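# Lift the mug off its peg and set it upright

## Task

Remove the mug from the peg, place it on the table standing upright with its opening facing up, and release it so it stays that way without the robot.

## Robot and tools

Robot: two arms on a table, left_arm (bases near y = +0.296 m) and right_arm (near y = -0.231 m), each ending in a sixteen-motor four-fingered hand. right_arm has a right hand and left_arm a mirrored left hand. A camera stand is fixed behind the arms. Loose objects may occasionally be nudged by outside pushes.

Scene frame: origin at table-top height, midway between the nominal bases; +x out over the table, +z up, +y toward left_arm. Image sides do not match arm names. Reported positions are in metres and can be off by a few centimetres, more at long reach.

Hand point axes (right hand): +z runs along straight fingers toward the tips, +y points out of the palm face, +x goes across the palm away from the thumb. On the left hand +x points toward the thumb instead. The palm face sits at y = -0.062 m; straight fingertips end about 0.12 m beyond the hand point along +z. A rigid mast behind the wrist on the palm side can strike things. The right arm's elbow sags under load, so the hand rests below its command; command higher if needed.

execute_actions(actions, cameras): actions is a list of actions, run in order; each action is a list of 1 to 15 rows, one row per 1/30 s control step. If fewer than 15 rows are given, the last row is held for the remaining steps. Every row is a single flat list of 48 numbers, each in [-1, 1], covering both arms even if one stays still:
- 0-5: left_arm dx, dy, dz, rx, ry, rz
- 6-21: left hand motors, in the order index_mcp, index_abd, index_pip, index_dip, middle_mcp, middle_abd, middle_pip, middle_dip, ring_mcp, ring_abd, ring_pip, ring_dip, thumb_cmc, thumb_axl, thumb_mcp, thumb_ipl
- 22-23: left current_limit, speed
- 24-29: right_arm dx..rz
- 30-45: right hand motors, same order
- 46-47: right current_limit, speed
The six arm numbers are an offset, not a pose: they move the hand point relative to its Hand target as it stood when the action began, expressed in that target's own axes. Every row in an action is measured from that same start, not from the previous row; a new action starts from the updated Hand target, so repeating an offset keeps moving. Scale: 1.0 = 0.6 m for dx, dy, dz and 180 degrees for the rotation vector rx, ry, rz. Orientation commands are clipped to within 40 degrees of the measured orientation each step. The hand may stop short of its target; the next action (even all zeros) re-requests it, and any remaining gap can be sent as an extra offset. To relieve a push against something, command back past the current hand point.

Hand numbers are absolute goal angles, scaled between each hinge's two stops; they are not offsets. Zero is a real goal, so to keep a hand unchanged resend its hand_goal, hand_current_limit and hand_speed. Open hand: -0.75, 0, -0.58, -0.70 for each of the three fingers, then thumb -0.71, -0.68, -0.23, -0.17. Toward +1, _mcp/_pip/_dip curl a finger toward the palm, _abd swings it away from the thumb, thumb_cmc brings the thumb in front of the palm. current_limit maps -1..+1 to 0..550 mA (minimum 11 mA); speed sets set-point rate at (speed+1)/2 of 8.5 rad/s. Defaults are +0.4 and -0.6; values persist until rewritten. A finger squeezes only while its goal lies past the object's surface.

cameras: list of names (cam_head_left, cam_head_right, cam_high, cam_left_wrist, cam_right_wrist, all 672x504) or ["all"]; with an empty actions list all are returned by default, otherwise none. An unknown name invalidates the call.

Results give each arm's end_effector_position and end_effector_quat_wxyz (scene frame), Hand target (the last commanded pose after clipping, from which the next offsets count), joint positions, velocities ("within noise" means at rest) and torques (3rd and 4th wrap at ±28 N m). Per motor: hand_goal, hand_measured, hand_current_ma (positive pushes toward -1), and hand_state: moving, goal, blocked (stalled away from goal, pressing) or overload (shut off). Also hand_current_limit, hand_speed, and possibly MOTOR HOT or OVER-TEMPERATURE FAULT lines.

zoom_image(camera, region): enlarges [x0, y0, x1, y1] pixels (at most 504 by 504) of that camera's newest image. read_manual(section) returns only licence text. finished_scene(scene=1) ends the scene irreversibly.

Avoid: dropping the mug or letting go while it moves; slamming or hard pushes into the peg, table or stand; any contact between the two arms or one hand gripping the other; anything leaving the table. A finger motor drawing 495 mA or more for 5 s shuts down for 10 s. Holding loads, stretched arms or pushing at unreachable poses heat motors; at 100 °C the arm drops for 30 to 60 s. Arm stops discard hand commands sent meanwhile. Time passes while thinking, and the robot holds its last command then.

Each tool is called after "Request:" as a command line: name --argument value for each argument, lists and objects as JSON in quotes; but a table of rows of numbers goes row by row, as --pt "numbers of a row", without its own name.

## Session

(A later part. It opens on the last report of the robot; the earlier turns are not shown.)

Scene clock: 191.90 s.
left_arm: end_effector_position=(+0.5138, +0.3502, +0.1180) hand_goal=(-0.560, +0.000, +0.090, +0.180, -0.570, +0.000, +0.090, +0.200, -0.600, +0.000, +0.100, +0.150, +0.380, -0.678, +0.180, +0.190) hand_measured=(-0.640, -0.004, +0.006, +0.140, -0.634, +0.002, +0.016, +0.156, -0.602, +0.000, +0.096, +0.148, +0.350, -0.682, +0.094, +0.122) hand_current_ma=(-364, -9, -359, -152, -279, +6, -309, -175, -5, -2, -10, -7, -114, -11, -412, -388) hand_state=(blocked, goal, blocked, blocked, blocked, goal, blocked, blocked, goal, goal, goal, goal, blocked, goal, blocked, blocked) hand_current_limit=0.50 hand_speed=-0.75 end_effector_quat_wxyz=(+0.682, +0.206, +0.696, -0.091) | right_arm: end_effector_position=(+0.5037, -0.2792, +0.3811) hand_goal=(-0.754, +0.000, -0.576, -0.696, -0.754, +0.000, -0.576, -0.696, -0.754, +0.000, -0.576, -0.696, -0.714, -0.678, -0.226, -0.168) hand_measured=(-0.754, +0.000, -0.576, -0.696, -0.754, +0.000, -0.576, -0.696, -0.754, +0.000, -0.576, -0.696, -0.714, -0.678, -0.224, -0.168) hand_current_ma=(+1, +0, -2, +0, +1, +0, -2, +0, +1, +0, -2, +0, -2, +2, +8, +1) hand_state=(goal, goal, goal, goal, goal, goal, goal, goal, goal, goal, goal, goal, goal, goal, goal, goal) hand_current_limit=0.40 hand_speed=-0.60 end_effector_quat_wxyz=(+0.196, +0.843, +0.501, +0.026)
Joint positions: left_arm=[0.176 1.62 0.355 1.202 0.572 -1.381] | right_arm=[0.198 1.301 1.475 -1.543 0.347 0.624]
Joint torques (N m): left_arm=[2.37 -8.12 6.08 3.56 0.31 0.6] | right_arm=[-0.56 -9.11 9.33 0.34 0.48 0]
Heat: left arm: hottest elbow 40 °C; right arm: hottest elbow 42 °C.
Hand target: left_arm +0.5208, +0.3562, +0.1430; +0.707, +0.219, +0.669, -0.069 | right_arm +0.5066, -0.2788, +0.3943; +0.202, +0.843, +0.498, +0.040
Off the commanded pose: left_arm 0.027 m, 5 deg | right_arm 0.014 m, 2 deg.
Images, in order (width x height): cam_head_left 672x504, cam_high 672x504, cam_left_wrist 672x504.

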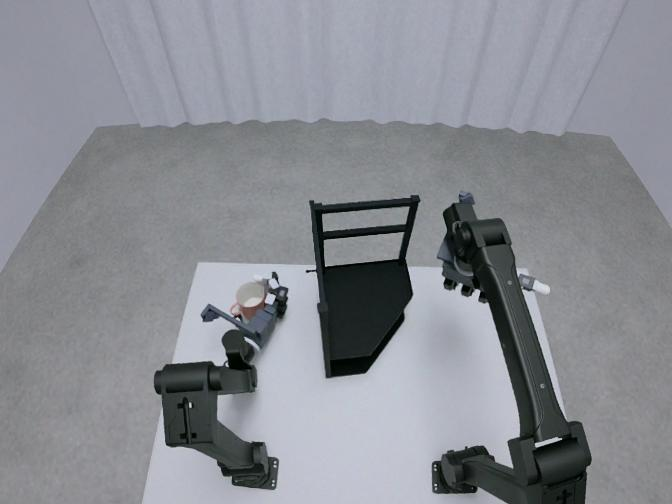

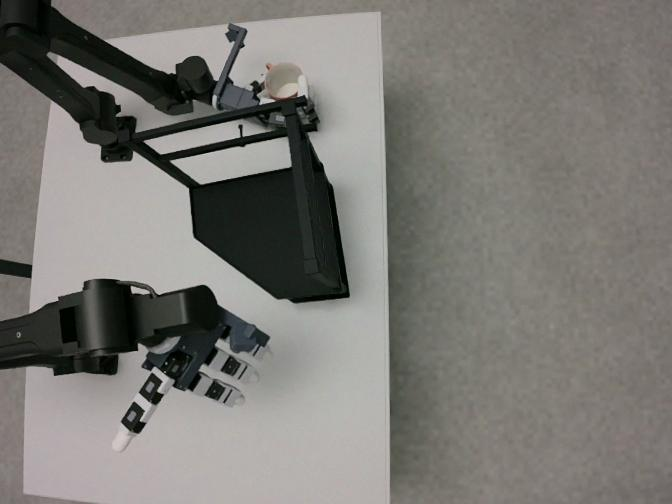

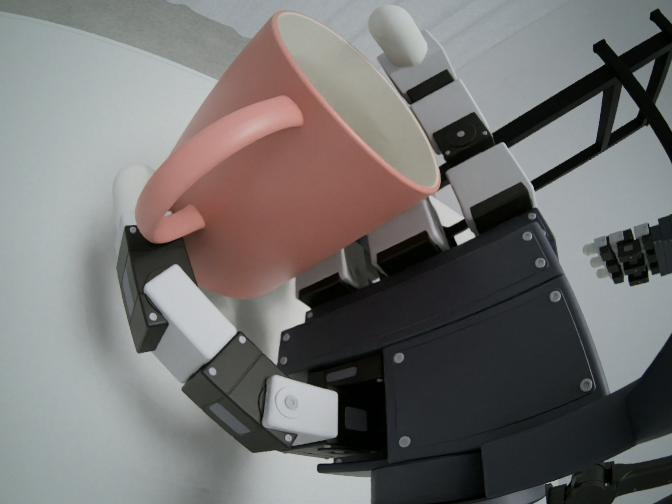

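Request:
execute_actions --actions '[[[0.0163,-0.0036,-0.0001,0,0,0,-0.56,0,0.09,0.18,-0.57,0,0.09,0.2,-0.6,0,0.1,0.15,0.38,-0.678,0.18,0.19,0.5,-0.75,0,0,0,0,0,0,-0.754,0,-0.576,-0.696,-0.754,0,-0.576,-0.696,-0.754,0,-0.576,-0.696,-0.714,-0.678,-0.226,-0.168,0.4,-0.6],[0.0326,-0.0072,-0.0003,0,0,0,-0.56,0,0.09,0.18,-0.57,0,0.09,0.2,-0.6,0,0.1,0.15,0.38,-0.678,0.18,0.19,0.5,-0.75,0,0,0,0,0,0,-0.754,0,-0.576,-0.696,-0.754,0,-0.576,-0.696,-0.754,0,-0.576,-0.696,-0.714,-0.678,-0.226,-0.168,0.4,-0.6],[0.0488,-0.0109,-0.0004,0,0,0,-0.56,0,0.09,0.18,-0.57,0,0.09,0.2,-0.6,0,0.1,0.15,0.38,-0.678,0.18,0.19,0.5,-0.75,0,0,0,0,0,0,-0.754,0,-0.576,-0.696,-0.754,0,-0.576,-0.696,-0.754,0,-0.576,-0.696,-0.714,-0.678,-0.226,-0.168,0.4,-0.6],[0.0651,-0.0145,-0.0006,0,0,0,-0.56,0,0.09,0.18,-0.57,0,0.09,0.2,-0.6,0,0.1,0.15,0.38,-0.678,0.18,0.19,0.5,-0.75,0,0,0,0,0,0,-0.754,0,-0.576,-0.696,-0.754,0,-0.576,-0.696,-0.754,0,-0.576,-0.696,-0.714,-0.678,-0.226,-0.168,0.4,-0.6]]]' --cameras '["cam_left_wrist", "cam_head_left", "cam_high"]'

Scene clock: 194.50 s.
left_arm: end_effector_position=(+0.5121, +0.3500, +0.0788) hand_goal=(-0.560, +0.000, +0.090, +0.180, -0.570, +0.000, +0.090, +0.200, -0.600, +0.000, +0.100, +0.150, +0.380, -0.678, +0.180, +0.190) hand_measured=(-0.640, -0.004, +0.006, +0.142, -0.634, +0.002, +0.016, +0.156, -0.602, +0.000, +0.096, +0.148, +0.350, -0.680, +0.094, +0.122) hand_current_ma=(-364, -9, -359, -152, -279, +6, -308, -175, -5, -2, -10, -7, -115, -10, -413, -388) hand_state=(blocked, goal, blocked, blocked, blocked, goal, blocked, blocked, goal, goal, goal, goal, blocked, goal, blocked, blocked) hand_current_limit=0.50 hand_speed=-0.75 end_effector_quat_wxyz=(+0.682, +0.207, +0.696, -0.090) | right_arm: end_effector_position=(+0.5037, -0.2792, +0.3811) hand_goal=(-0.754, +0.000, -0.576, -0.696, -0.754, +0.000, -0.576, -0.696, -0.754, +0.000, -0.576, -0.696, -0.714, -0.678, -0.226, -0.168) hand_measured=(-0.754, +0.000, -0.576, -0.696, -0.754, +0.000, -0.576, -0.696, -0.754, +0.000, -0.576, -0.696, -0.714, -0.678, -0.224, -0.168) hand_current_ma=(+1, +0, -2, +0, +1, +0, -2, +0, +1, +0, -2, +0, -2, +2, +8, +1) hand_state=(goal, goal, goal, goal, goal, goal, goal, goal, goal, goal, goal, goal, goal, goal, goal, goal) hand_current_limit=0.40 hand_speed=-0.60 end_effector_quat_wxyz=(+0.196, +0.843, +0.501, +0.026)
Joint positions: left_arm=[0.176 1.815 0.355 1.396 0.572 -1.378] | right_arm=[0.198 1.301 1.475 -1.543 0.347 0.624]
Joint torques (N m): left_arm=[2.43 -9.05 4.4 3.54 0.32 0.56] | right_arm=[-0.21 -8.29 9.22 0.24 0.49 -0.04]
Heat: left arm: hottest elbow 39 °C; right arm: hottest elbow 42 °C.
Hand target: left_arm +0.5208, +0.3562, +0.1031; +0.707, +0.219, +0.669, -0.069 | right_arm +0.5066, -0.2788, +0.3943; +0.202, +0.843, +0.498, +0.040
Off the commanded pose: left_arm 0.026 m, 5 deg | right_arm 0.014 m, 2 deg.
Images, in order (width x height): cam_head_left 672x504, cam_high 672x504, cam_left_wrist 672x504.

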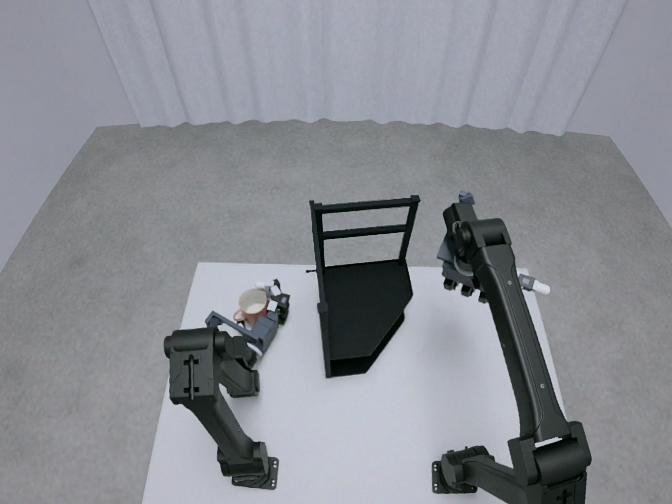

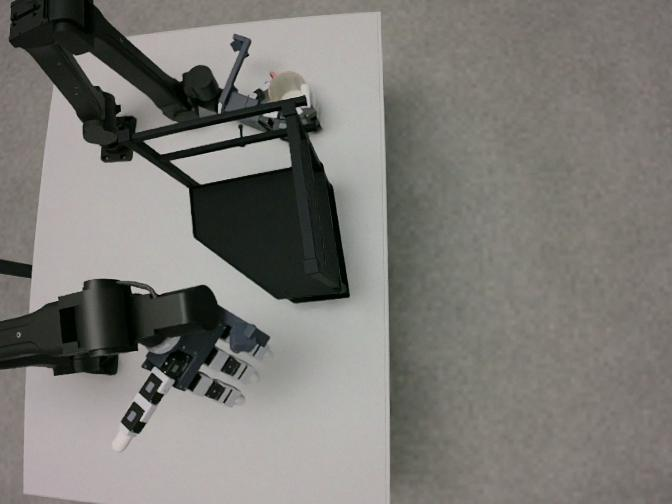

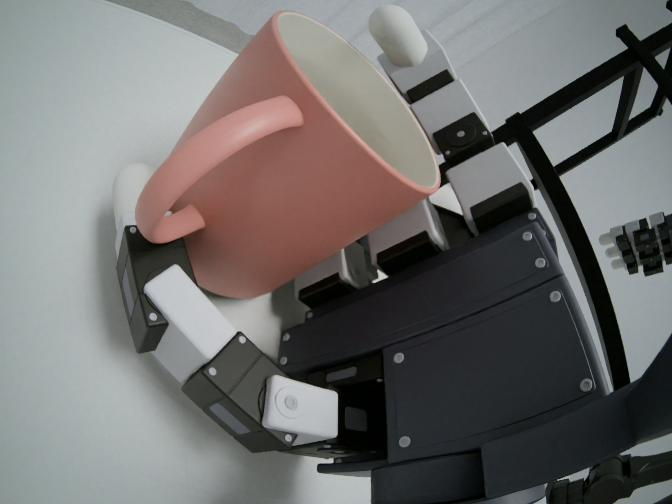

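Request:
execute_actions --actions '[[[0.0057,-0.0013,-0.0001,0,0,0,-0.56,0,0.09,0.18,-0.57,0,0.09,0.2,-0.6,0,0.1,0.15,0.38,-0.678,0.18,0.19,0.5,-0.75,0,0,0,0,0,0,-0.754,0,-0.576,-0.696,-0.754,0,-0.576,-0.696,-0.754,0,-0.576,-0.696,-0.714,-0.678,-0.226,-0.168,0.4,-0.6],[0.0114,-0.0025,-0.0001,0,0,0,-0.56,0,0.09,0.18,-0.57,0,0.09,0.2,-0.6,0,0.1,0.15,0.38,-0.678,0.18,0.19,0.5,-0.75,0,0,0,0,0,0,-0.754,0,-0.576,-0.696,-0.754,0,-0.576,-0.696,-0.754,0,-0.576,-0.696,-0.714,-0.678,-0.226,-0.168,0.4,-0.6],[0.0171,-0.0038,-0.0002,0,0,0,-0.56,0,0.09,0.18,-0.57,0,0.09,0.2,-0.6,0,0.1,0.15,0.38,-0.678,0.18,0.19,0.5,-0.75,0,0,0,0,0,0,-0.754,0,-0.576,-0.696,-0.754,0,-0.576,-0.696,-0.754,0,-0.576,-0.696,-0.714,-0.678,-0.226,-0.168,0.4,-0.6],[0.0228,-0.0051,-0.0002,0,0,0,-0.56,0,0.09,0.18,-0.57,0,0.09,0.2,-0.6,0,0.1,0.15,0.38,-0.678,0.18,0.19,0.5,-0.75,0,0,0,0,0,0,-0.754,0,-0.576,-0.696,-0.754,0,-0.576,-0.696,-0.754,0,-0.576,-0.696,-0.714,-0.678,-0.226,-0.168,0.4,-0.6]]]' --cameras '["cam_left_wrist", "cam_head_left"]'

Scene clock: 196.03 s.
left_arm: end_effector_position=(+0.5099, +0.3498, +0.0669) hand_goal=(-0.560, +0.000, +0.090, +0.180, -0.570, +0.000, +0.090, +0.200, -0.600, +0.000, +0.100, +0.150, +0.380, -0.678, +0.180, +0.190) hand_measured=(-0.640, -0.004, +0.006, +0.142, -0.634, +0.002, +0.018, +0.156, -0.602, +0.000, +0.096, +0.148, +0.350, -0.680, +0.094, +0.122) hand_current_ma=(-364, -9, -358, -152, -279, +6, -304, -174, -5, -2, -10, -7, -117, -10, -413, -388) hand_state=(blocked, goal, blocked, blocked, blocked, goal, blocked, blocked, goal, goal, goal, goal, blocked, goal, blocked, blocked) hand_current_limit=0.50 hand_speed=-0.75 end_effector_quat_wxyz=(+0.683, +0.207, +0.695, -0.090) | right_arm: end_effector_position=(+0.5037, -0.2792, +0.3811) hand_goal=(-0.754, +0.000, -0.576, -0.696, -0.754, +0.000, -0.576, -0.696, -0.754, +0.000, -0.576, -0.696, -0.714, -0.678, -0.226, -0.168) hand_measured=(-0.754, +0.000, -0.576, -0.696, -0.754, +0.000, -0.576, -0.696, -0.754, +0.000, -0.576, -0.696, -0.714, -0.678, -0.224, -0.168) hand_current_ma=(+1, +0, -2, +0, +1, +0, -2, +0, +1, +0, -2, +0, -2, +2, +8, +1) hand_state=(goal, goal, goal, goal, goal, goal, goal, goal, goal, goal, goal, goal, goal, goal, goal, goal) hand_current_limit=0.40 hand_speed=-0.60 end_effector_quat_wxyz=(+0.196, +0.843, +0.501, +0.026)
Joint positions: left_arm=[0.177 1.877 0.355 1.46 0.573 -1.378] | right_arm=[0.198 1.301 1.475 -1.543 0.347 0.624]
Joint torques (N m): left_arm=[2.73 -9.35 4.41 3.52 0.31 0.55] | right_arm=[0.03 -8.82 9.36 0.35 0.48 0.03]
Heat: left arm: hottest elbow 39 °C; right arm: hottest elbow 42 °C.
Hand target: left_arm +0.5208, +0.3563, +0.0890; +0.707, +0.219, +0.669, -0.069 | right_arm +0.5066, -0.2788, +0.3943; +0.202, +0.843, +0.498, +0.040
Off the commanded pose: left_arm 0.026 m, 5 deg | right_arm 0.014 m, 2 deg.
Images, in order (width x height): cam_head_left 672x504, cam_left_wrist 672x504.

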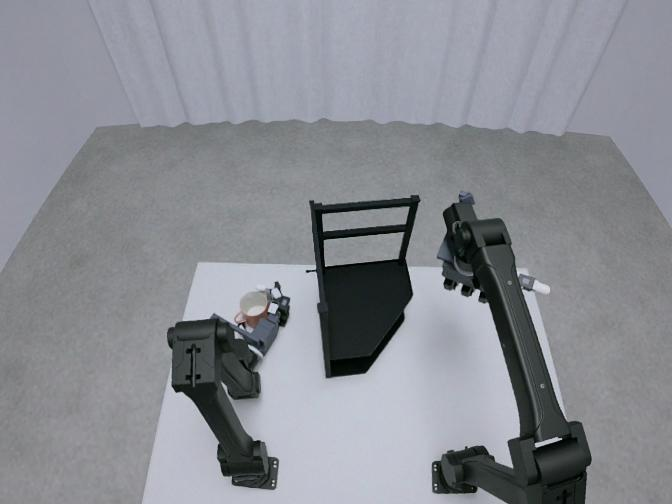

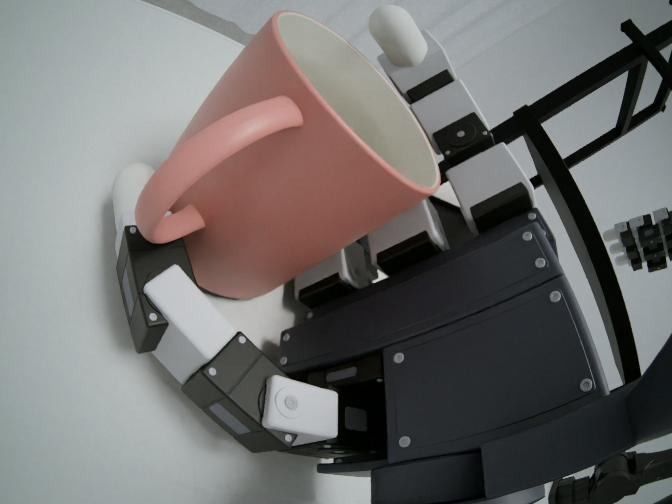

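Request:
zoom_image --camera "cam_left_wrist" --region '[80, 140, 340, 340]'

Request:
zoom_image --camera "cam_head_left" --region '[190, 260, 310, 370]'

Scaled by 1.938 from the camera's 672x504 image, which has a finer 960x720 frame.

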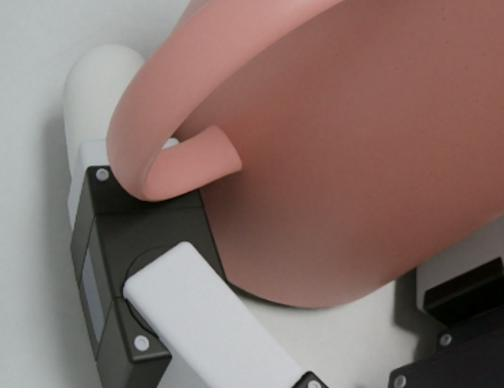

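Scaled by 4.200.

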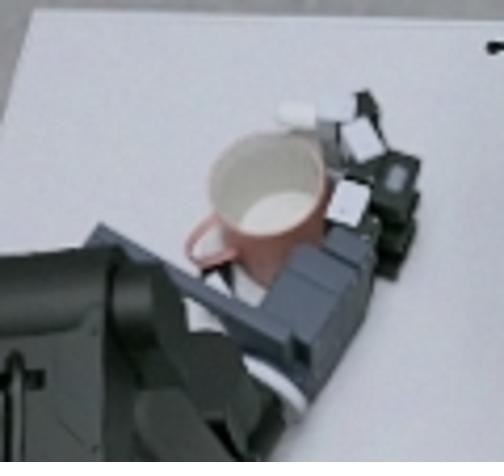

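Request:
execute_actions --actions '[[[0.0033,-0.0007,0,0,0,0,-0.56,0,0.09,0.18,-0.57,0,0.09,0.2,-0.6,0,0.1,0.15,0.38,-0.678,0.18,0.19,0.5,-0.75,0,0,0,0,0,0,-0.754,0,-0.576,-0.696,-0.754,0,-0.576,-0.696,-0.754,0,-0.576,-0.696,-0.714,-0.678,-0.226,-0.168,0.4,-0.6],[0.0065,-0.0014,-0.0001,0,0,0,-0.56,0,0.09,0.18,-0.57,0,0.09,0.2,-0.6,0,0.1,0.15,0.38,-0.678,0.18,0.19,0.5,-0.75,0,0,0,0,0,0,-0.754,0,-0.576,-0.696,-0.754,0,-0.576,-0.696,-0.754,0,-0.576,-0.696,-0.714,-0.678,-0.226,-0.168,0.4,-0.6]]]' --cameras '["cam_left_wrist", "cam_high"]'

Request:
zoom_image --camera "cam_left_wrist" --region '[80, 140, 340, 340]'

Scene clock: 197.40 s.
left_arm: end_effector_position=(+0.5094, +0.3497, +0.0648) hand_goal=(-0.560, +0.000, +0.090, +0.180, -0.570, +0.000, +0.090, +0.200, -0.600, +0.000, +0.100, +0.150, +0.380, -0.678, +0.180, +0.190) hand_measured=(-0.640, -0.004, +0.006, +0.142, -0.634, +0.002, +0.018, +0.156, -0.602, +0.000, +0.096, +0.148, +0.350, -0.680, +0.094, +0.122) hand_current_ma=(-364, -9, -358, -152, -279, +6, -304, -174, -5, -2, -10, -7, -117, -10, -412, -388) hand_state=(blocked, goal, blocked, blocked, blocked, goal, blocked, blocked, goal, goal, goal, goal, blocked, goal, blocked, blocked) hand_current_limit=0.50 hand_speed=-0.75 end_effector_quat_wxyz=(+0.684, +0.208, +0.694, -0.089) | right_arm: end_effector_position=(+0.5037, -0.2792, +0.3811) hand_goal=(-0.754, +0.000, -0.576, -0.696, -0.754, +0.000, -0.576, -0.696, -0.754, +0.000, -0.576, -0.696, -0.714, -0.678, -0.226, -0.168) hand_measured=(-0.754, +0.000, -0.576, -0.696, -0.754, +0.000, -0.576, -0.696, -0.754, +0.000, -0.576, -0.696, -0.714, -0.678, -0.224, -0.168) hand_current_ma=(+1, +0, -2, +0, +1, +0, -2, +0, +1, +0, -2, +0, -2, +2, +8, +1) hand_state=(goal, goal, goal, goal, goal, goal, goal, goal, goal, goal, goal, goal, goal, goal, goal, goal) hand_current_limit=0.40 hand_speed=-0.60 end_effector_quat_wxyz=(+0.196, +0.843, +0.501, +0.026)
Joint positions: left_arm=[0.177 1.891 0.355 1.477 0.573 -1.378] | right_arm=[0.198 1.301 1.475 -1.543 0.347 0.624]
Joint torques (N m): left_arm=[2.14 -9.17 4.44 3.47 0.29 0.56] | right_arm=[-0.09 -8.76 9.31 0.29 0.52 0.01]
Heat: left arm: hottest elbow 39 °C; right arm: hottest elbow 42 °C.
Hand target: left_arm +0.5208, +0.3563, +0.0851; +0.707, +0.219, +0.669, -0.069 | right_arm +0.5066, -0.2788, +0.3943; +0.202, +0.843, +0.498, +0.040
Off the commanded pose: left_arm 0.024 m, 5 deg | right_arm 0.014 m, 2 deg.
Images, in order (width x height): cam_high 672x504, cam_left_wrist 672x504.

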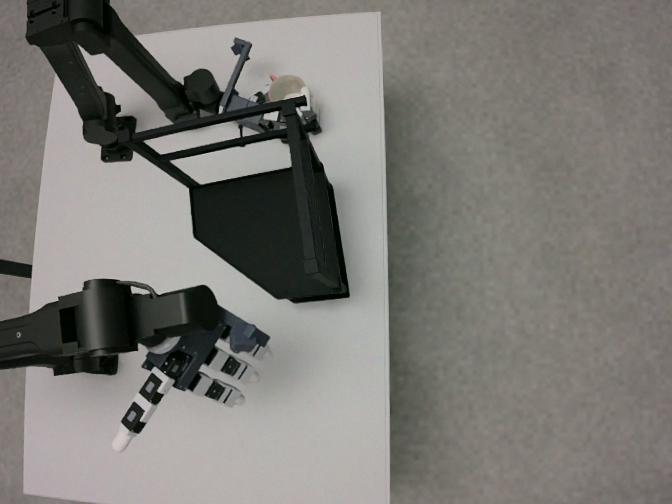

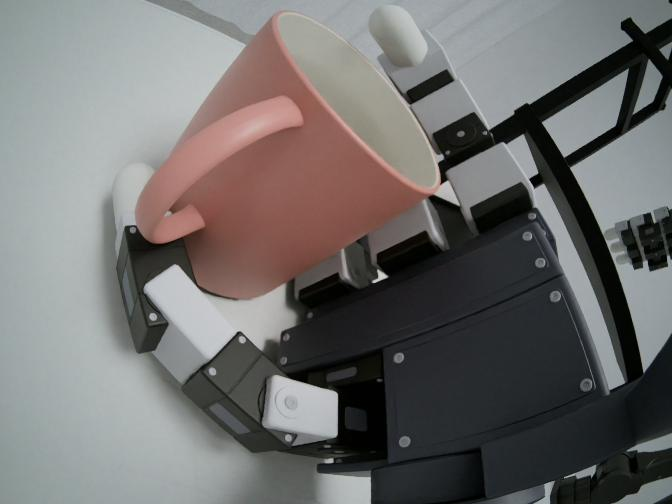

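Scaled by 1.938 from the camera's 672x504 image, which has a finer 960x720 frame.

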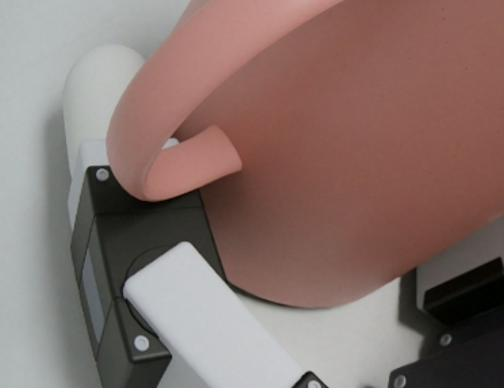

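Request:
execute_actions --actions '[[[0.0033,-0.0007,0,0,0,0,-0.56,0,0.09,0.18,-0.57,0,0.09,0.2,-0.6,0,0.1,0.15,0.38,-0.678,0.18,0.19,0.5,-0.75,0,0,0,0,0,0,-0.754,0,-0.576,-0.696,-0.754,0,-0.576,-0.696,-0.754,0,-0.576,-0.696,-0.714,-0.678,-0.226,-0.168,0.4,-0.6],[0.0065,-0.0014,-0.0001,0,0,0,-0.56,0,0.09,0.18,-0.57,0,0.09,0.2,-0.6,0,0.1,0.15,0.38,-0.678,0.18,0.19,0.5,-0.75,0,0,0,0,0,0,-0.754,0,-0.576,-0.696,-0.754,0,-0.576,-0.696,-0.754,0,-0.576,-0.696,-0.714,-0.678,-0.226,-0.168,0.4,-0.6]]]' --cameras '["cam_left_wrist", "cam_head_left"]'

Request:
zoom_image --camera "cam_left_wrist" --region '[80, 140, 340, 340]'

Scene clock: 198.73 s.
left_arm: end_effector_position=(+0.5106, +0.3499, +0.0645) hand_goal=(-0.560, +0.000, +0.090, +0.180, -0.570, +0.000, +0.090, +0.200, -0.600, +0.000, +0.100, +0.150, +0.380, -0.678, +0.180, +0.190) hand_measured=(-0.640, -0.004, +0.006, +0.142, -0.634, +0.002, +0.018, +0.156, -0.602, +0.000, +0.096, +0.148, +0.350, -0.680, +0.094, +0.122) hand_current_ma=(-364, -9, -358, -152, -279, +6, -304, -174, -5, -2, -10, -7, -117, -10, -412, -388) hand_state=(blocked, goal, blocked, blocked, blocked, goal, blocked, blocked, goal, goal, goal, goal, blocked, goal, blocked, blocked) hand_current_limit=0.50 hand_speed=-0.75 end_effector_quat_wxyz=(+0.687, +0.209, +0.690, -0.088) | right_arm: end_effector_position=(+0.5037, -0.2792, +0.3811) hand_goal=(-0.754, +0.000, -0.576, -0.696, -0.754, +0.000, -0.576, -0.696, -0.754, +0.000, -0.576, -0.696, -0.714, -0.678, -0.226, -0.168) hand_measured=(-0.754, +0.000, -0.576, -0.696, -0.754, +0.000, -0.576, -0.696, -0.754, +0.000, -0.576, -0.696, -0.714, -0.678, -0.224, -0.168) hand_current_ma=(+1, +0, -2, +0, +1, +0, -2, +0, +1, +0, -2, +0, -2, +2, +8, +1) hand_state=(goal, goal, goal, goal, goal, goal, goal, goal, goal, goal, goal, goal, goal, goal, goal, goal) hand_current_limit=0.40 hand_speed=-0.60 end_effector_quat_wxyz=(+0.196, +0.843, +0.501, +0.026)
Joint positions: left_arm=[0.177 1.907 0.36 1.5 0.574 -1.378] | right_arm=[0.198 1.301 1.475 -1.543 0.347 0.624]
Joint torques (N m): left_arm=[2.49 -8.82 4.19 3.47 0.3 0.57] | right_arm=[-0.09 -8.64 9.24 0.35 0.45 0.04]
Heat: left arm: hottest elbow 38 °C; right arm: hottest elbow 42 °C.
Hand target: left_arm +0.5208, +0.3564, +0.0811; +0.707, +0.219, +0.669, -0.069 | right_arm +0.5066, -0.2788, +0.3943; +0.202, +0.843, +0.498, +0.040
Off the commanded pose: left_arm 0.020 m, 4 deg | right_arm 0.014 m, 2 deg.
Images, in order (width x height): cam_head_left 672x504, cam_left_wrist 672x504.

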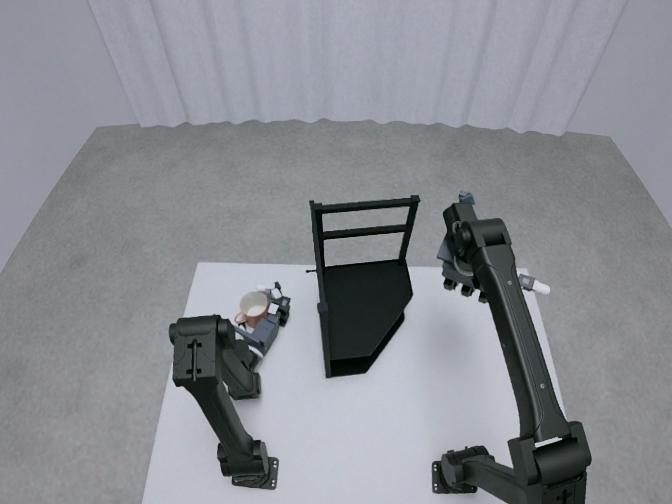

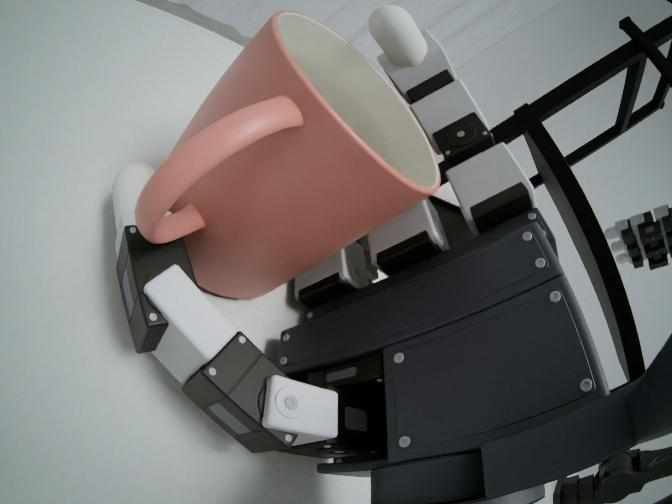

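Scaled by 1.938 from the camera's 672x504 image, which has a finer 960x720 frame.

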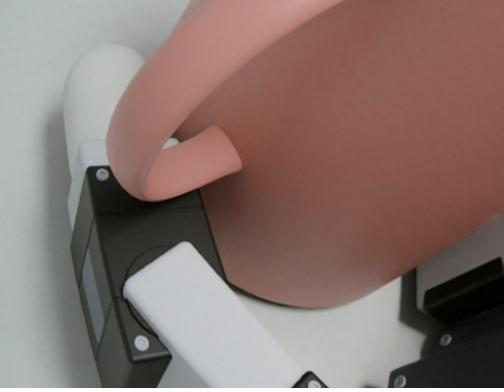

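Request:
execute_actions --actions '[[[0,0,0,0,0,0,-0.645,0,-0.005,0.13,-0.642,0,0.005,0.145,-0.62,0,0.09,0.14,0.35,-0.68,0.085,0.115,0.5,-0.92,0,0,0,0,0,0,-0.754,0,-0.576,-0.696,-0.754,0,-0.576,-0.696,-0.754,0,-0.576,-0.696,-0.714,-0.678,-0.226,-0.168,0.4,-0.6]]]' --cameras '["cam_left_wrist"]'

Scene clock: 202.87 s.
left_arm: end_effector_position=(+0.5120, +0.3499, +0.0672) hand_goal=(-0.646, +0.000, -0.006, +0.130, -0.642, +0.000, +0.004, +0.144, -0.620, +0.000, +0.090, +0.140, +0.350, -0.680, +0.084, +0.114) hand_measured=(-0.648, -0.004, -0.004, +0.128, -0.644, -0.002, +0.006, +0.142, -0.620, -0.002, +0.092, +0.142, +0.322, -0.688, +0.082, +0.114) hand_current_ma=(-8, -9, +6, -6, -3, -5, +4, -5, +2, -2, +6, +6, -108, -33, -8, -1) hand_state=(goal, goal, goal, goal, goal, goal, goal, goal, goal, goal, goal, goal, blocked, goal, goal, goal) hand_current_limit=0.50 hand_speed=-0.92 end_effector_quat_wxyz=(+0.690, +0.210, +0.687, -0.087) | right_arm: end_effector_position=(+0.5037, -0.2792, +0.3811) hand_goal=(-0.754, +0.000, -0.576, -0.696, -0.754, +0.000, -0.576, -0.696, -0.754, +0.000, -0.576, -0.696, -0.714, -0.678, -0.226, -0.168) hand_measured=(-0.754, +0.000, -0.576, -0.696, -0.754, +0.000, -0.576, -0.696, -0.754, +0.000, -0.576, -0.696, -0.714, -0.678, -0.224, -0.168) hand_current_ma=(+1, +0, -2, +0, +1, +0, -2, +0, +1, +0, -2, +0, -2, +2, +8, +1) hand_state=(goal, goal, goal, goal, goal, goal, goal, goal, goal, goal, goal, goal, goal, goal, goal, goal) hand_current_limit=0.40 hand_speed=-0.60 end_effector_quat_wxyz=(+0.196, +0.843, +0.501, +0.026)
Joint positions: left_arm=[0.177 1.907 0.363 1.506 0.575 -1.378] | right_arm=[0.198 1.301 1.475 -1.543 0.347 0.624]
Joint torques (N m): left_arm=[2.02 -8.59 4.05 3.1 0.25 0.58] | right_arm=[-0.67 -9.23 9.11 0.39 0.49 0.04]
Heat: left arm: hottest elbow 38 °C; right arm: hottest elbow 42 °C.
Hand target: left_arm +0.5207, +0.3563, +0.0810; +0.707, +0.219, +0.669, -0.069 | right_arm +0.5066, -0.2788, +0.3943; +0.202, +0.843, +0.498, +0.040
Off the commanded pose: left_arm 0.018 m, 4 deg | right_arm 0.014 m, 2 deg.
Images, in order (width x height): cam_left_wrist 672x504.

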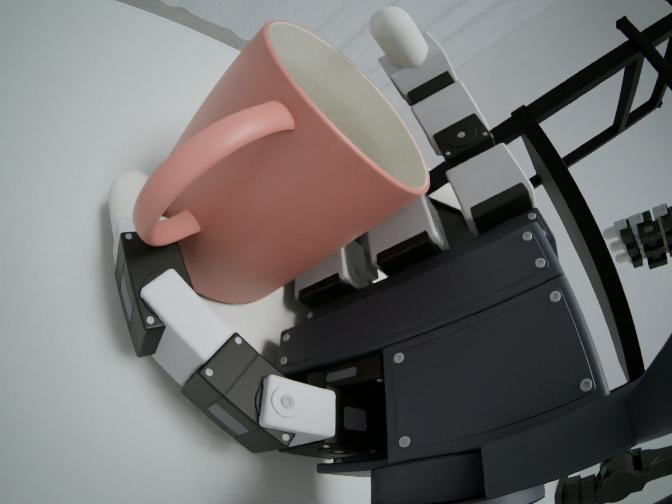

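Request:
execute_actions --actions '[[[0,0,0,0,0,0,-0.69,0,-0.06,0.09,-0.69,0,-0.06,0.1,-0.64,0,0.07,0.13,0.31,-0.68,0.03,0.06,0.5,-0.92,0,0,0,0,0,0,-0.754,0,-0.576,-0.696,-0.754,0,-0.576,-0.696,-0.754,0,-0.576,-0.696,-0.714,-0.678,-0.226,-0.168,0.4,-0.6]]]' --cameras '["cam_left_wrist"]'

Scene clock: 204.23 s.
left_arm: end_effector_position=(+0.5137, +0.3502, +0.0699) hand_goal=(-0.690, +0.000, -0.060, +0.090, -0.690, +0.000, -0.060, +0.100, -0.640, +0.000, +0.070, +0.130, +0.310, -0.680, +0.030, +0.060) hand_measured=(-0.690, -0.004, -0.058, +0.092, -0.690, -0.002, -0.058, +0.102, -0.640, -0.002, +0.072, +0.132, +0.288, -0.688, +0.032, +0.062) hand_current_ma=(+2, -9, +7, +7, +3, -5, +7, +9, +3, -2, +7, +7, -84, -36, +5, +7) hand_state=(goal, goal, goal, goal, goal, goal, goal, goal, goal, goal, goal, goal, blocked, goal, goal, goal) hand_current_limit=0.50 hand_speed=-0.92 end_effector_quat_wxyz=(+0.693, +0.212, +0.684, -0.085) | right_arm: end_effector_position=(+0.5037, -0.2792, +0.3811) hand_goal=(-0.754, +0.000, -0.576, -0.696, -0.754, +0.000, -0.576, -0.696, -0.754, +0.000, -0.576, -0.696, -0.714, -0.678, -0.226, -0.168) hand_measured=(-0.754, +0.000, -0.576, -0.696, -0.754, +0.000, -0.576, -0.696, -0.754, +0.000, -0.576, -0.696, -0.714, -0.678, -0.224, -0.168) hand_current_ma=(+1, +0, -2, +0, +1, +0, -2, +0, +1, +0, -2, +0, -2, +2, +8, +1) hand_state=(goal, goal, goal, goal, goal, goal, goal, goal, goal, goal, goal, goal, goal, goal, goal, goal) hand_current_limit=0.40 hand_speed=-0.60 end_effector_quat_wxyz=(+0.196, +0.843, +0.501, +0.026)
Joint positions: left_arm=[0.177 1.907 0.367 1.511 0.575 -1.376] | right_arm=[0.198 1.301 1.475 -1.543 0.347 0.624]
Joint velocities: left_arm=[within noise] | right_arm=[0.005 -0.005 0.002 -0.007 -0.037 -0.183]
Joint torques (N m): left_arm=[2.55 -8.47 3.75 2.97 0.25 0.48] | right_arm=[0.03 -9 9.33 0.32 0.49 0]
Heat: left arm: hottest elbow 37 °C; right arm: hottest elbow 42 °C.
Hand target: left_arm +0.5207, +0.3563, +0.0810; +0.707, +0.219, +0.669, -0.069 | right_arm +0.5066, -0.2788, +0.3943; +0.202, +0.843, +0.498, +0.040
Off the commanded pose: left_arm 0.015 m, 3 deg | right_arm 0.014 m, 2 deg.
Images, in order (width x height): cam_left_wrist 672x504.

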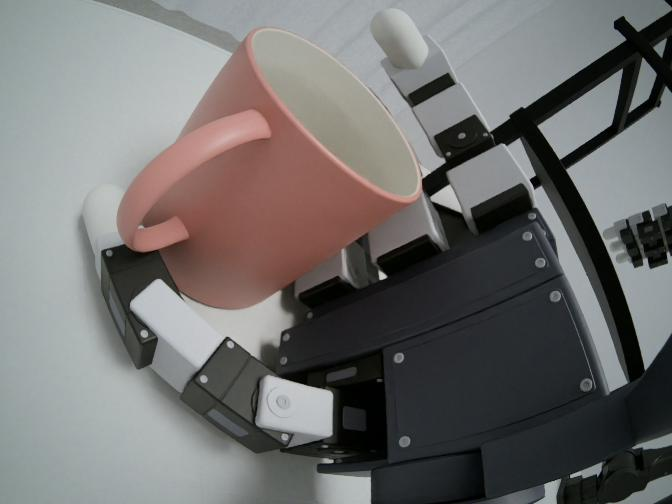

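Request:
execute_actions --actions '[[[0,0,0,0,0,0,-0.73,0,-0.16,0.0,-0.73,0,-0.16,0.0,-0.69,0,0.0,0.08,0.3,-0.68,-0.07,-0.03,0.5,-0.9,0,0,0,0,0,0,-0.754,0,-0.576,-0.696,-0.754,0,-0.576,-0.696,-0.754,0,-0.576,-0.696,-0.714,-0.678,-0.226,-0.168,0.4,-0.6]]]' --cameras '["cam_left_wrist", "cam_high", "cam_head_left"]'

Scene clock: 208.53 s.
left_arm: end_effector_position=(+0.5157, +0.3506, +0.0738) hand_goal=(-0.730, +0.000, -0.160, +0.000, -0.730, +0.000, -0.160, +0.000, -0.690, +0.000, +0.000, +0.080, +0.300, -0.680, -0.070, -0.030) hand_measured=(-0.730, -0.004, -0.158, +0.002, -0.730, -0.002, -0.158, +0.002, -0.690, -0.002, +0.002, +0.082, +0.286, -0.684, -0.068, -0.028) hand_current_ma=(+1, -9, +6, +7, +2, -5, +7, +9, +2, -2, +7, +7, -53, -17, +8, +9) hand_state=(goal, goal, goal, goal, goal, goal, goal, goal, goal, goal, goal, goal, goal, goal, goal, goal) hand_current_limit=0.50 hand_speed=-0.90 end_effector_quat_wxyz=(+0.697, +0.216, +0.679, -0.079) | right_arm: end_effector_position=(+0.5037, -0.2792, +0.3811) hand_goal=(-0.754, +0.000, -0.576, -0.696, -0.754, +0.000, -0.576, -0.696, -0.754, +0.000, -0.576, -0.696, -0.714, -0.678, -0.226, -0.168) hand_measured=(-0.754, +0.000, -0.576, -0.696, -0.754, +0.000, -0.576, -0.696, -0.754, +0.000, -0.576, -0.696, -0.714, -0.678, -0.224, -0.168) hand_current_ma=(+1, +0, -2, +0, +1, +0, -2, +0, +1, +0, -2, +0, -2, +2, +8, +1) hand_state=(goal, goal, goal, goal, goal, goal, goal, goal, goal, goal, goal, goal, goal, goal, goal, goal) hand_current_limit=0.40 hand_speed=-0.60 end_effector_quat_wxyz=(+0.196, +0.843, +0.501, +0.026)
Joint positions: left_arm=[0.177 1.907 0.372 1.517 0.575 -1.366] | right_arm=[0.198 1.301 1.475 -1.543 0.347 0.624]
Joint torques (N m): left_arm=[2.49 -8.7 3.43 2.74 0.26 0.39] | right_arm=[-0.21 -9.47 9.44 0.42 0.47 0.01]
Heat: left arm: hottest elbow 37 °C; right arm: hottest elbow 42 °C.
Hand target: left_arm +0.5208, +0.3563, +0.0811; +0.707, +0.219, +0.669, -0.069 | right_arm +0.5066, -0.2788, +0.3943; +0.202, +0.843, +0.498, +0.040
Off the commanded pose: left_arm 0.011 m, 2 deg | right_arm 0.014 m, 2 deg.
Images, in order (width x height): cam_head_left 672x504, cam_high 672x504, cam_left_wrist 672x504.

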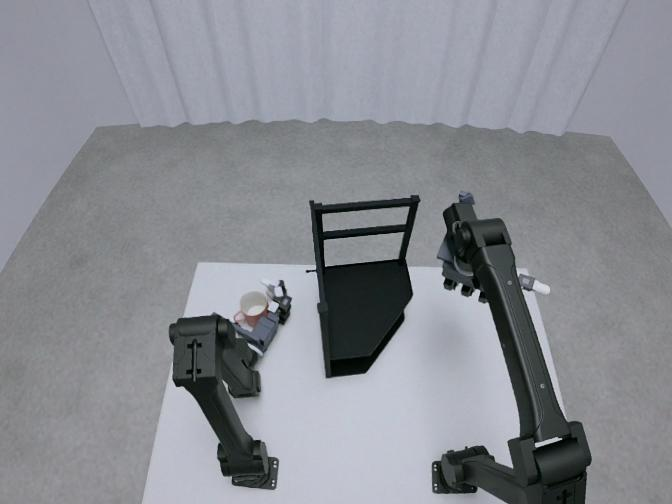

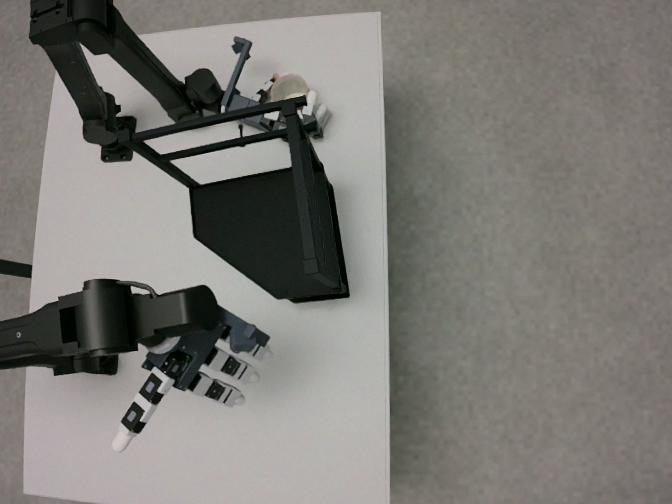

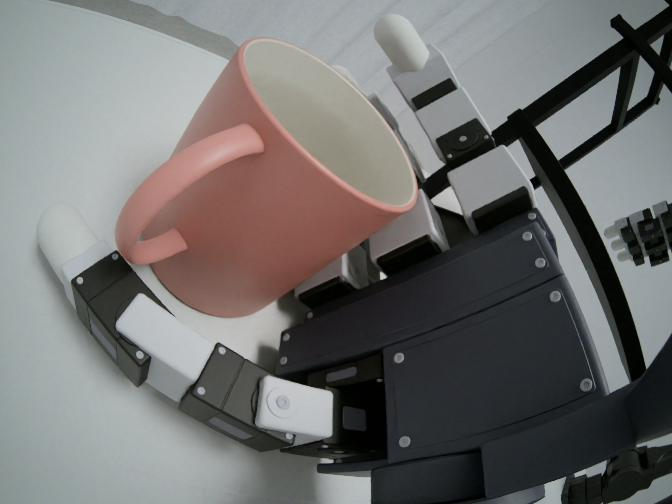

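Request:
execute_actions --actions '[[[0,0,0,0,0,0,-0.76,0,-0.4,-0.3,-0.76,0,-0.4,-0.3,-0.76,0,-0.3,-0.2,0.3,-0.68,-0.22,-0.16,0.5,-0.85,0,0,0,0,0,0,-0.754,0,-0.576,-0.696,-0.754,0,-0.576,-0.696,-0.754,0,-0.576,-0.696,-0.714,-0.678,-0.226,-0.168,0.4,-0.6]]]' --cameras '["cam_left_wrist", "cam_high", "cam_head_left"]'

Scene clock: 209.63 s.
left_arm: end_effector_position=(+0.5157, +0.3506, +0.0738) hand_goal=(-0.760, +0.000, -0.400, -0.300, -0.760, +0.000, -0.400, -0.300, -0.760, +0.000, -0.300, -0.200, +0.300, -0.680, -0.220, -0.160) hand_measured=(-0.760, -0.004, -0.398, -0.298, -0.760, -0.002, -0.398, -0.298, -0.760, -0.002, -0.298, -0.198, +0.286, -0.682, -0.218, -0.158) hand_current_ma=(+1, -9, +6, +7, +2, -5, +7, +8, +2, -2, +7, +7, -53, -8, +9, +9) hand_state=(goal, goal, goal, goal, goal, goal, goal, goal, goal, goal, goal, goal, goal, goal, goal, goal) hand_current_limit=0.50 hand_speed=-0.85 end_effector_quat_wxyz=(+0.697, +0.216, +0.679, -0.079) | right_arm: end_effector_position=(+0.5037, -0.2792, +0.3811) hand_goal=(-0.754, +0.000, -0.576, -0.696, -0.754, +0.000, -0.576, -0.696, -0.754, +0.000, -0.576, -0.696, -0.714, -0.678, -0.226, -0.168) hand_measured=(-0.754, +0.000, -0.576, -0.696, -0.754, +0.000, -0.576, -0.696, -0.754, +0.000, -0.576, -0.696, -0.714, -0.678, -0.224, -0.168) hand_current_ma=(+1, +0, -2, +0, +1, +0, -2, +0, +1, +0, -2, +0, -2, +2, +8, +1) hand_state=(goal, goal, goal, goal, goal, goal, goal, goal, goal, goal, goal, goal, goal, goal, goal, goal) hand_current_limit=0.40 hand_speed=-0.60 end_effector_quat_wxyz=(+0.196, +0.843, +0.501, +0.026)
Joint positions: left_arm=[0.177 1.907 0.372 1.517 0.575 -1.366] | right_arm=[0.198 1.301 1.475 -1.543 0.347 0.624]
Joint torques (N m): left_arm=[2.2 -8.64 3.49 2.67 0.24 0.35] | right_arm=[-1.55 -9.23 9.42 0.29 0.53 0.01]
Heat: left arm: hottest elbow 36 °C; right arm: hottest elbow 42 °C.
Hand target: left_arm +0.5208, +0.3563, +0.0811; +0.707, +0.219, +0.669, -0.069 | right_arm +0.5066, -0.2788, +0.3943; +0.202, +0.843, +0.498, +0.040
Off the commanded pose: left_arm 0.011 m, 2 deg | right_arm 0.014 m, 2 deg.
Images, in order (width x height): cam_head_left 672x504, cam_high 672x504, cam_left_wrist 672x504.

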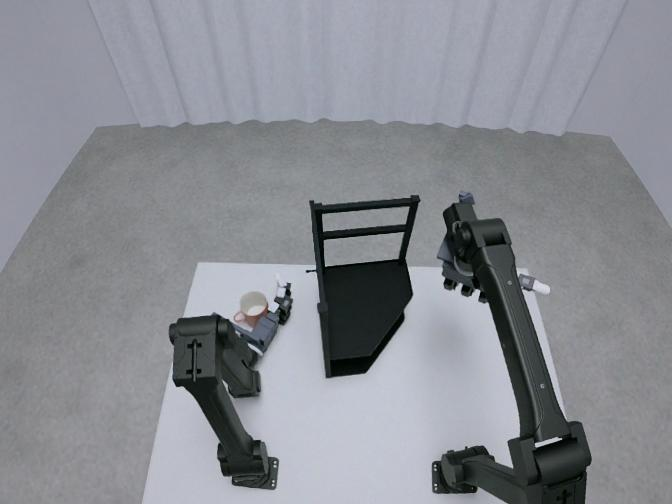

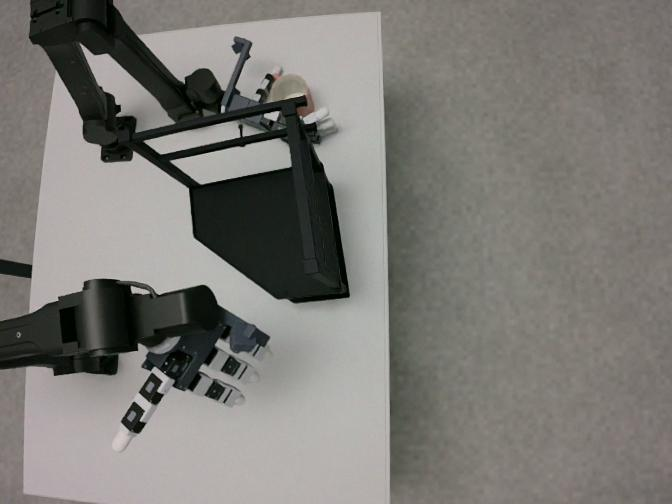

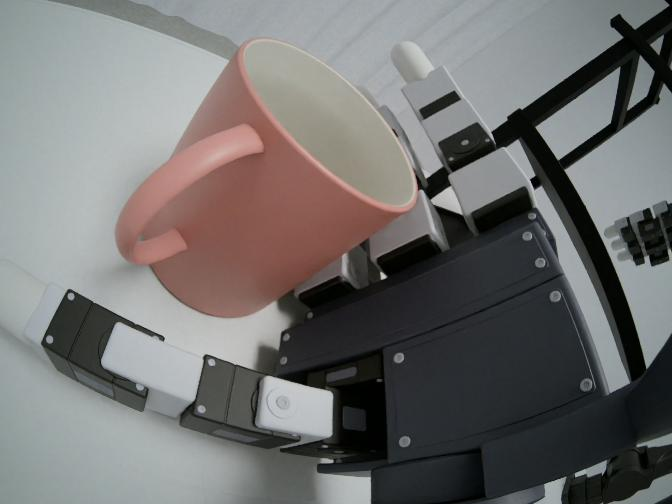

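Request:
execute_actions --actions '[[[-0.0065,-0.0196,-0.0001,0,0,0,-0.76,0,-0.4,-0.3,-0.76,0,-0.4,-0.3,-0.76,0,-0.3,-0.2,0.3,-0.68,-0.22,-0.16,0.5,-0.85,0,0,0,0,0,0,-0.754,0,-0.576,-0.696,-0.754,0,-0.576,-0.696,-0.754,0,-0.576,-0.696,-0.714,-0.678,-0.226,-0.168,0.4,-0.6],[-0.013,-0.0392,-0.0002,0,0,0,-0.76,0,-0.4,-0.3,-0.76,0,-0.4,-0.3,-0.76,0,-0.3,-0.2,0.3,-0.68,-0.22,-0.16,0.5,-0.85,0,0,0,0,0,0,-0.754,0,-0.576,-0.696,-0.754,0,-0.576,-0.696,-0.754,0,-0.576,-0.696,-0.714,-0.678,-0.226,-0.168,0.4,-0.6],[-0.0195,-0.0587,-0.0003,0,0,0,-0.76,0,-0.4,-0.3,-0.76,0,-0.4,-0.3,-0.76,0,-0.3,-0.2,0.3,-0.68,-0.22,-0.16,0.5,-0.85,0,0,0,0,0,0,-0.754,0,-0.576,-0.696,-0.754,0,-0.576,-0.696,-0.754,0,-0.576,-0.696,-0.714,-0.678,-0.226,-0.168,0.4,-0.6],[-0.026,-0.0783,-0.0003,0,0,0,-0.76,0,-0.4,-0.3,-0.76,0,-0.4,-0.3,-0.76,0,-0.3,-0.2,0.3,-0.68,-0.22,-0.16,0.5,-0.85,0,0,0,0,0,0,-0.754,0,-0.576,-0.696,-0.754,0,-0.576,-0.696,-0.754,0,-0.576,-0.696,-0.714,-0.678,-0.226,-0.168,0.4,-0.6]]]' --cameras '["cam_left_wrist", "cam_high", "cam_head_left"]'

Scene clock: 212.07 s.
left_arm: end_effector_position=(+0.5019, +0.3137, +0.0776) hand_goal=(-0.760, +0.000, -0.400, -0.300, -0.760, +0.000, -0.400, -0.300, -0.760, +0.000, -0.300, -0.200, +0.300, -0.680, -0.220, -0.160) hand_measured=(-0.762, -0.004, -0.398, -0.298, -0.762, -0.002, -0.398, -0.298, -0.762, -0.002, -0.298, -0.198, +0.286, -0.682, -0.218, -0.158) hand_current_ma=(-4, -9, +5, +7, -3, -5, +6, +8, -3, -3, +5, +7, -53, -8, +7, +9) hand_state=(goal, goal, goal, goal, goal, goal, goal, goal, goal, goal, goal, goal, goal, goal, goal, goal) hand_current_limit=0.50 hand_speed=-0.85 end_effector_quat_wxyz=(+0.699, +0.214, +0.678, -0.074) | right_arm: end_effector_position=(+0.5037, -0.2792, +0.3811) hand_goal=(-0.754, +0.000, -0.576, -0.696, -0.754, +0.000, -0.576, -0.696, -0.754, +0.000, -0.576, -0.696, -0.714, -0.678, -0.226, -0.168) hand_measured=(-0.754, +0.000, -0.576, -0.696, -0.754, +0.000, -0.576, -0.696, -0.754, +0.000, -0.576, -0.696, -0.714, -0.678, -0.224, -0.168) hand_current_ma=(+1, +0, -2, +0, +1, +0, -2, +0, +1, +0, -2, +0, -2, +2, +8, +1) hand_state=(goal, goal, goal, goal, goal, goal, goal, goal, goal, goal, goal, goal, goal, goal, goal, goal) hand_current_limit=0.40 hand_speed=-0.60 end_effector_quat_wxyz=(+0.196, +0.843, +0.501, +0.026)
Joint positions: left_arm=[0.048 1.893 0.325 1.555 0.436 -1.364] | right_arm=[0.198 1.301 1.475 -1.543 0.347 0.624]
Joint torques (N m): left_arm=[0.67 -8.7 1.52 2.8 -0.14 0.38] | right_arm=[-0.56 -8.7 9.24 0.4 0.47 0.01]
Heat: left arm: hottest elbow 36 °C; right arm: hottest elbow 42 °C.
Hand target: left_arm +0.5008, +0.3112, +0.0860; +0.707, +0.219, +0.669, -0.069 | right_arm +0.5066, -0.2788, +0.3943; +0.202, +0.843, +0.498, +0.040
Off the commanded pose: left_arm 0.009 m, 2 deg | right_arm 0.014 m, 2 deg.
Images, in order (width x height): cam_head_left 672x504, cam_high 672x504, cam_left_wrist 672x504.

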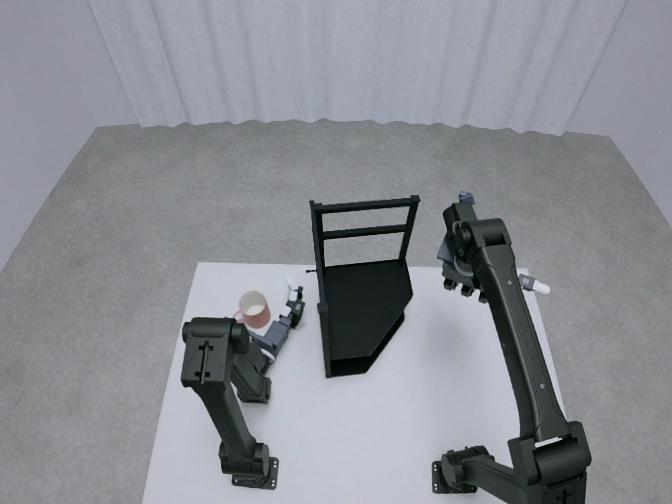

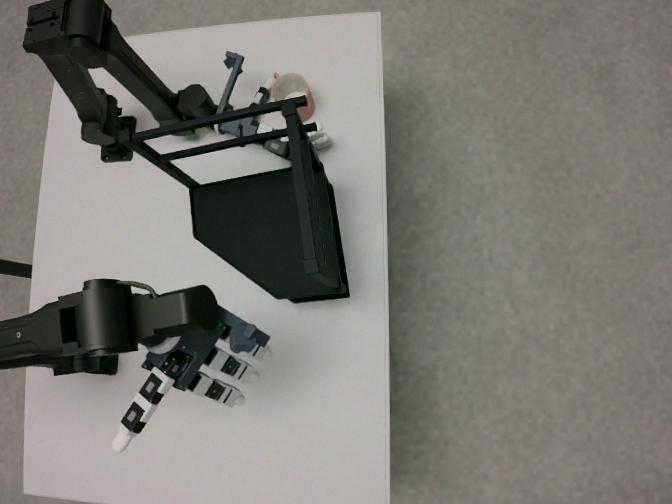

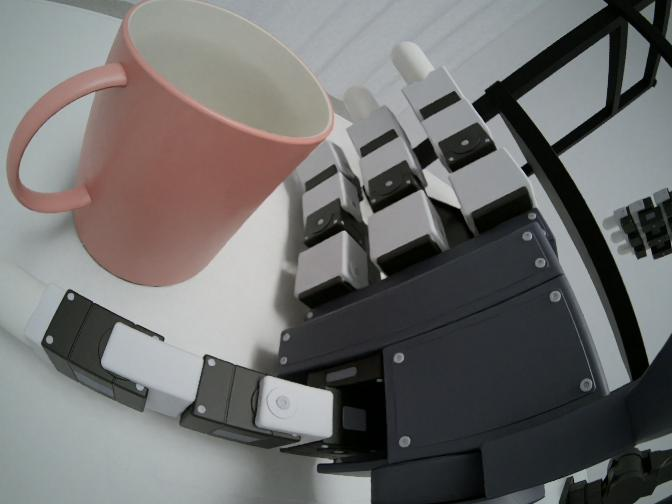

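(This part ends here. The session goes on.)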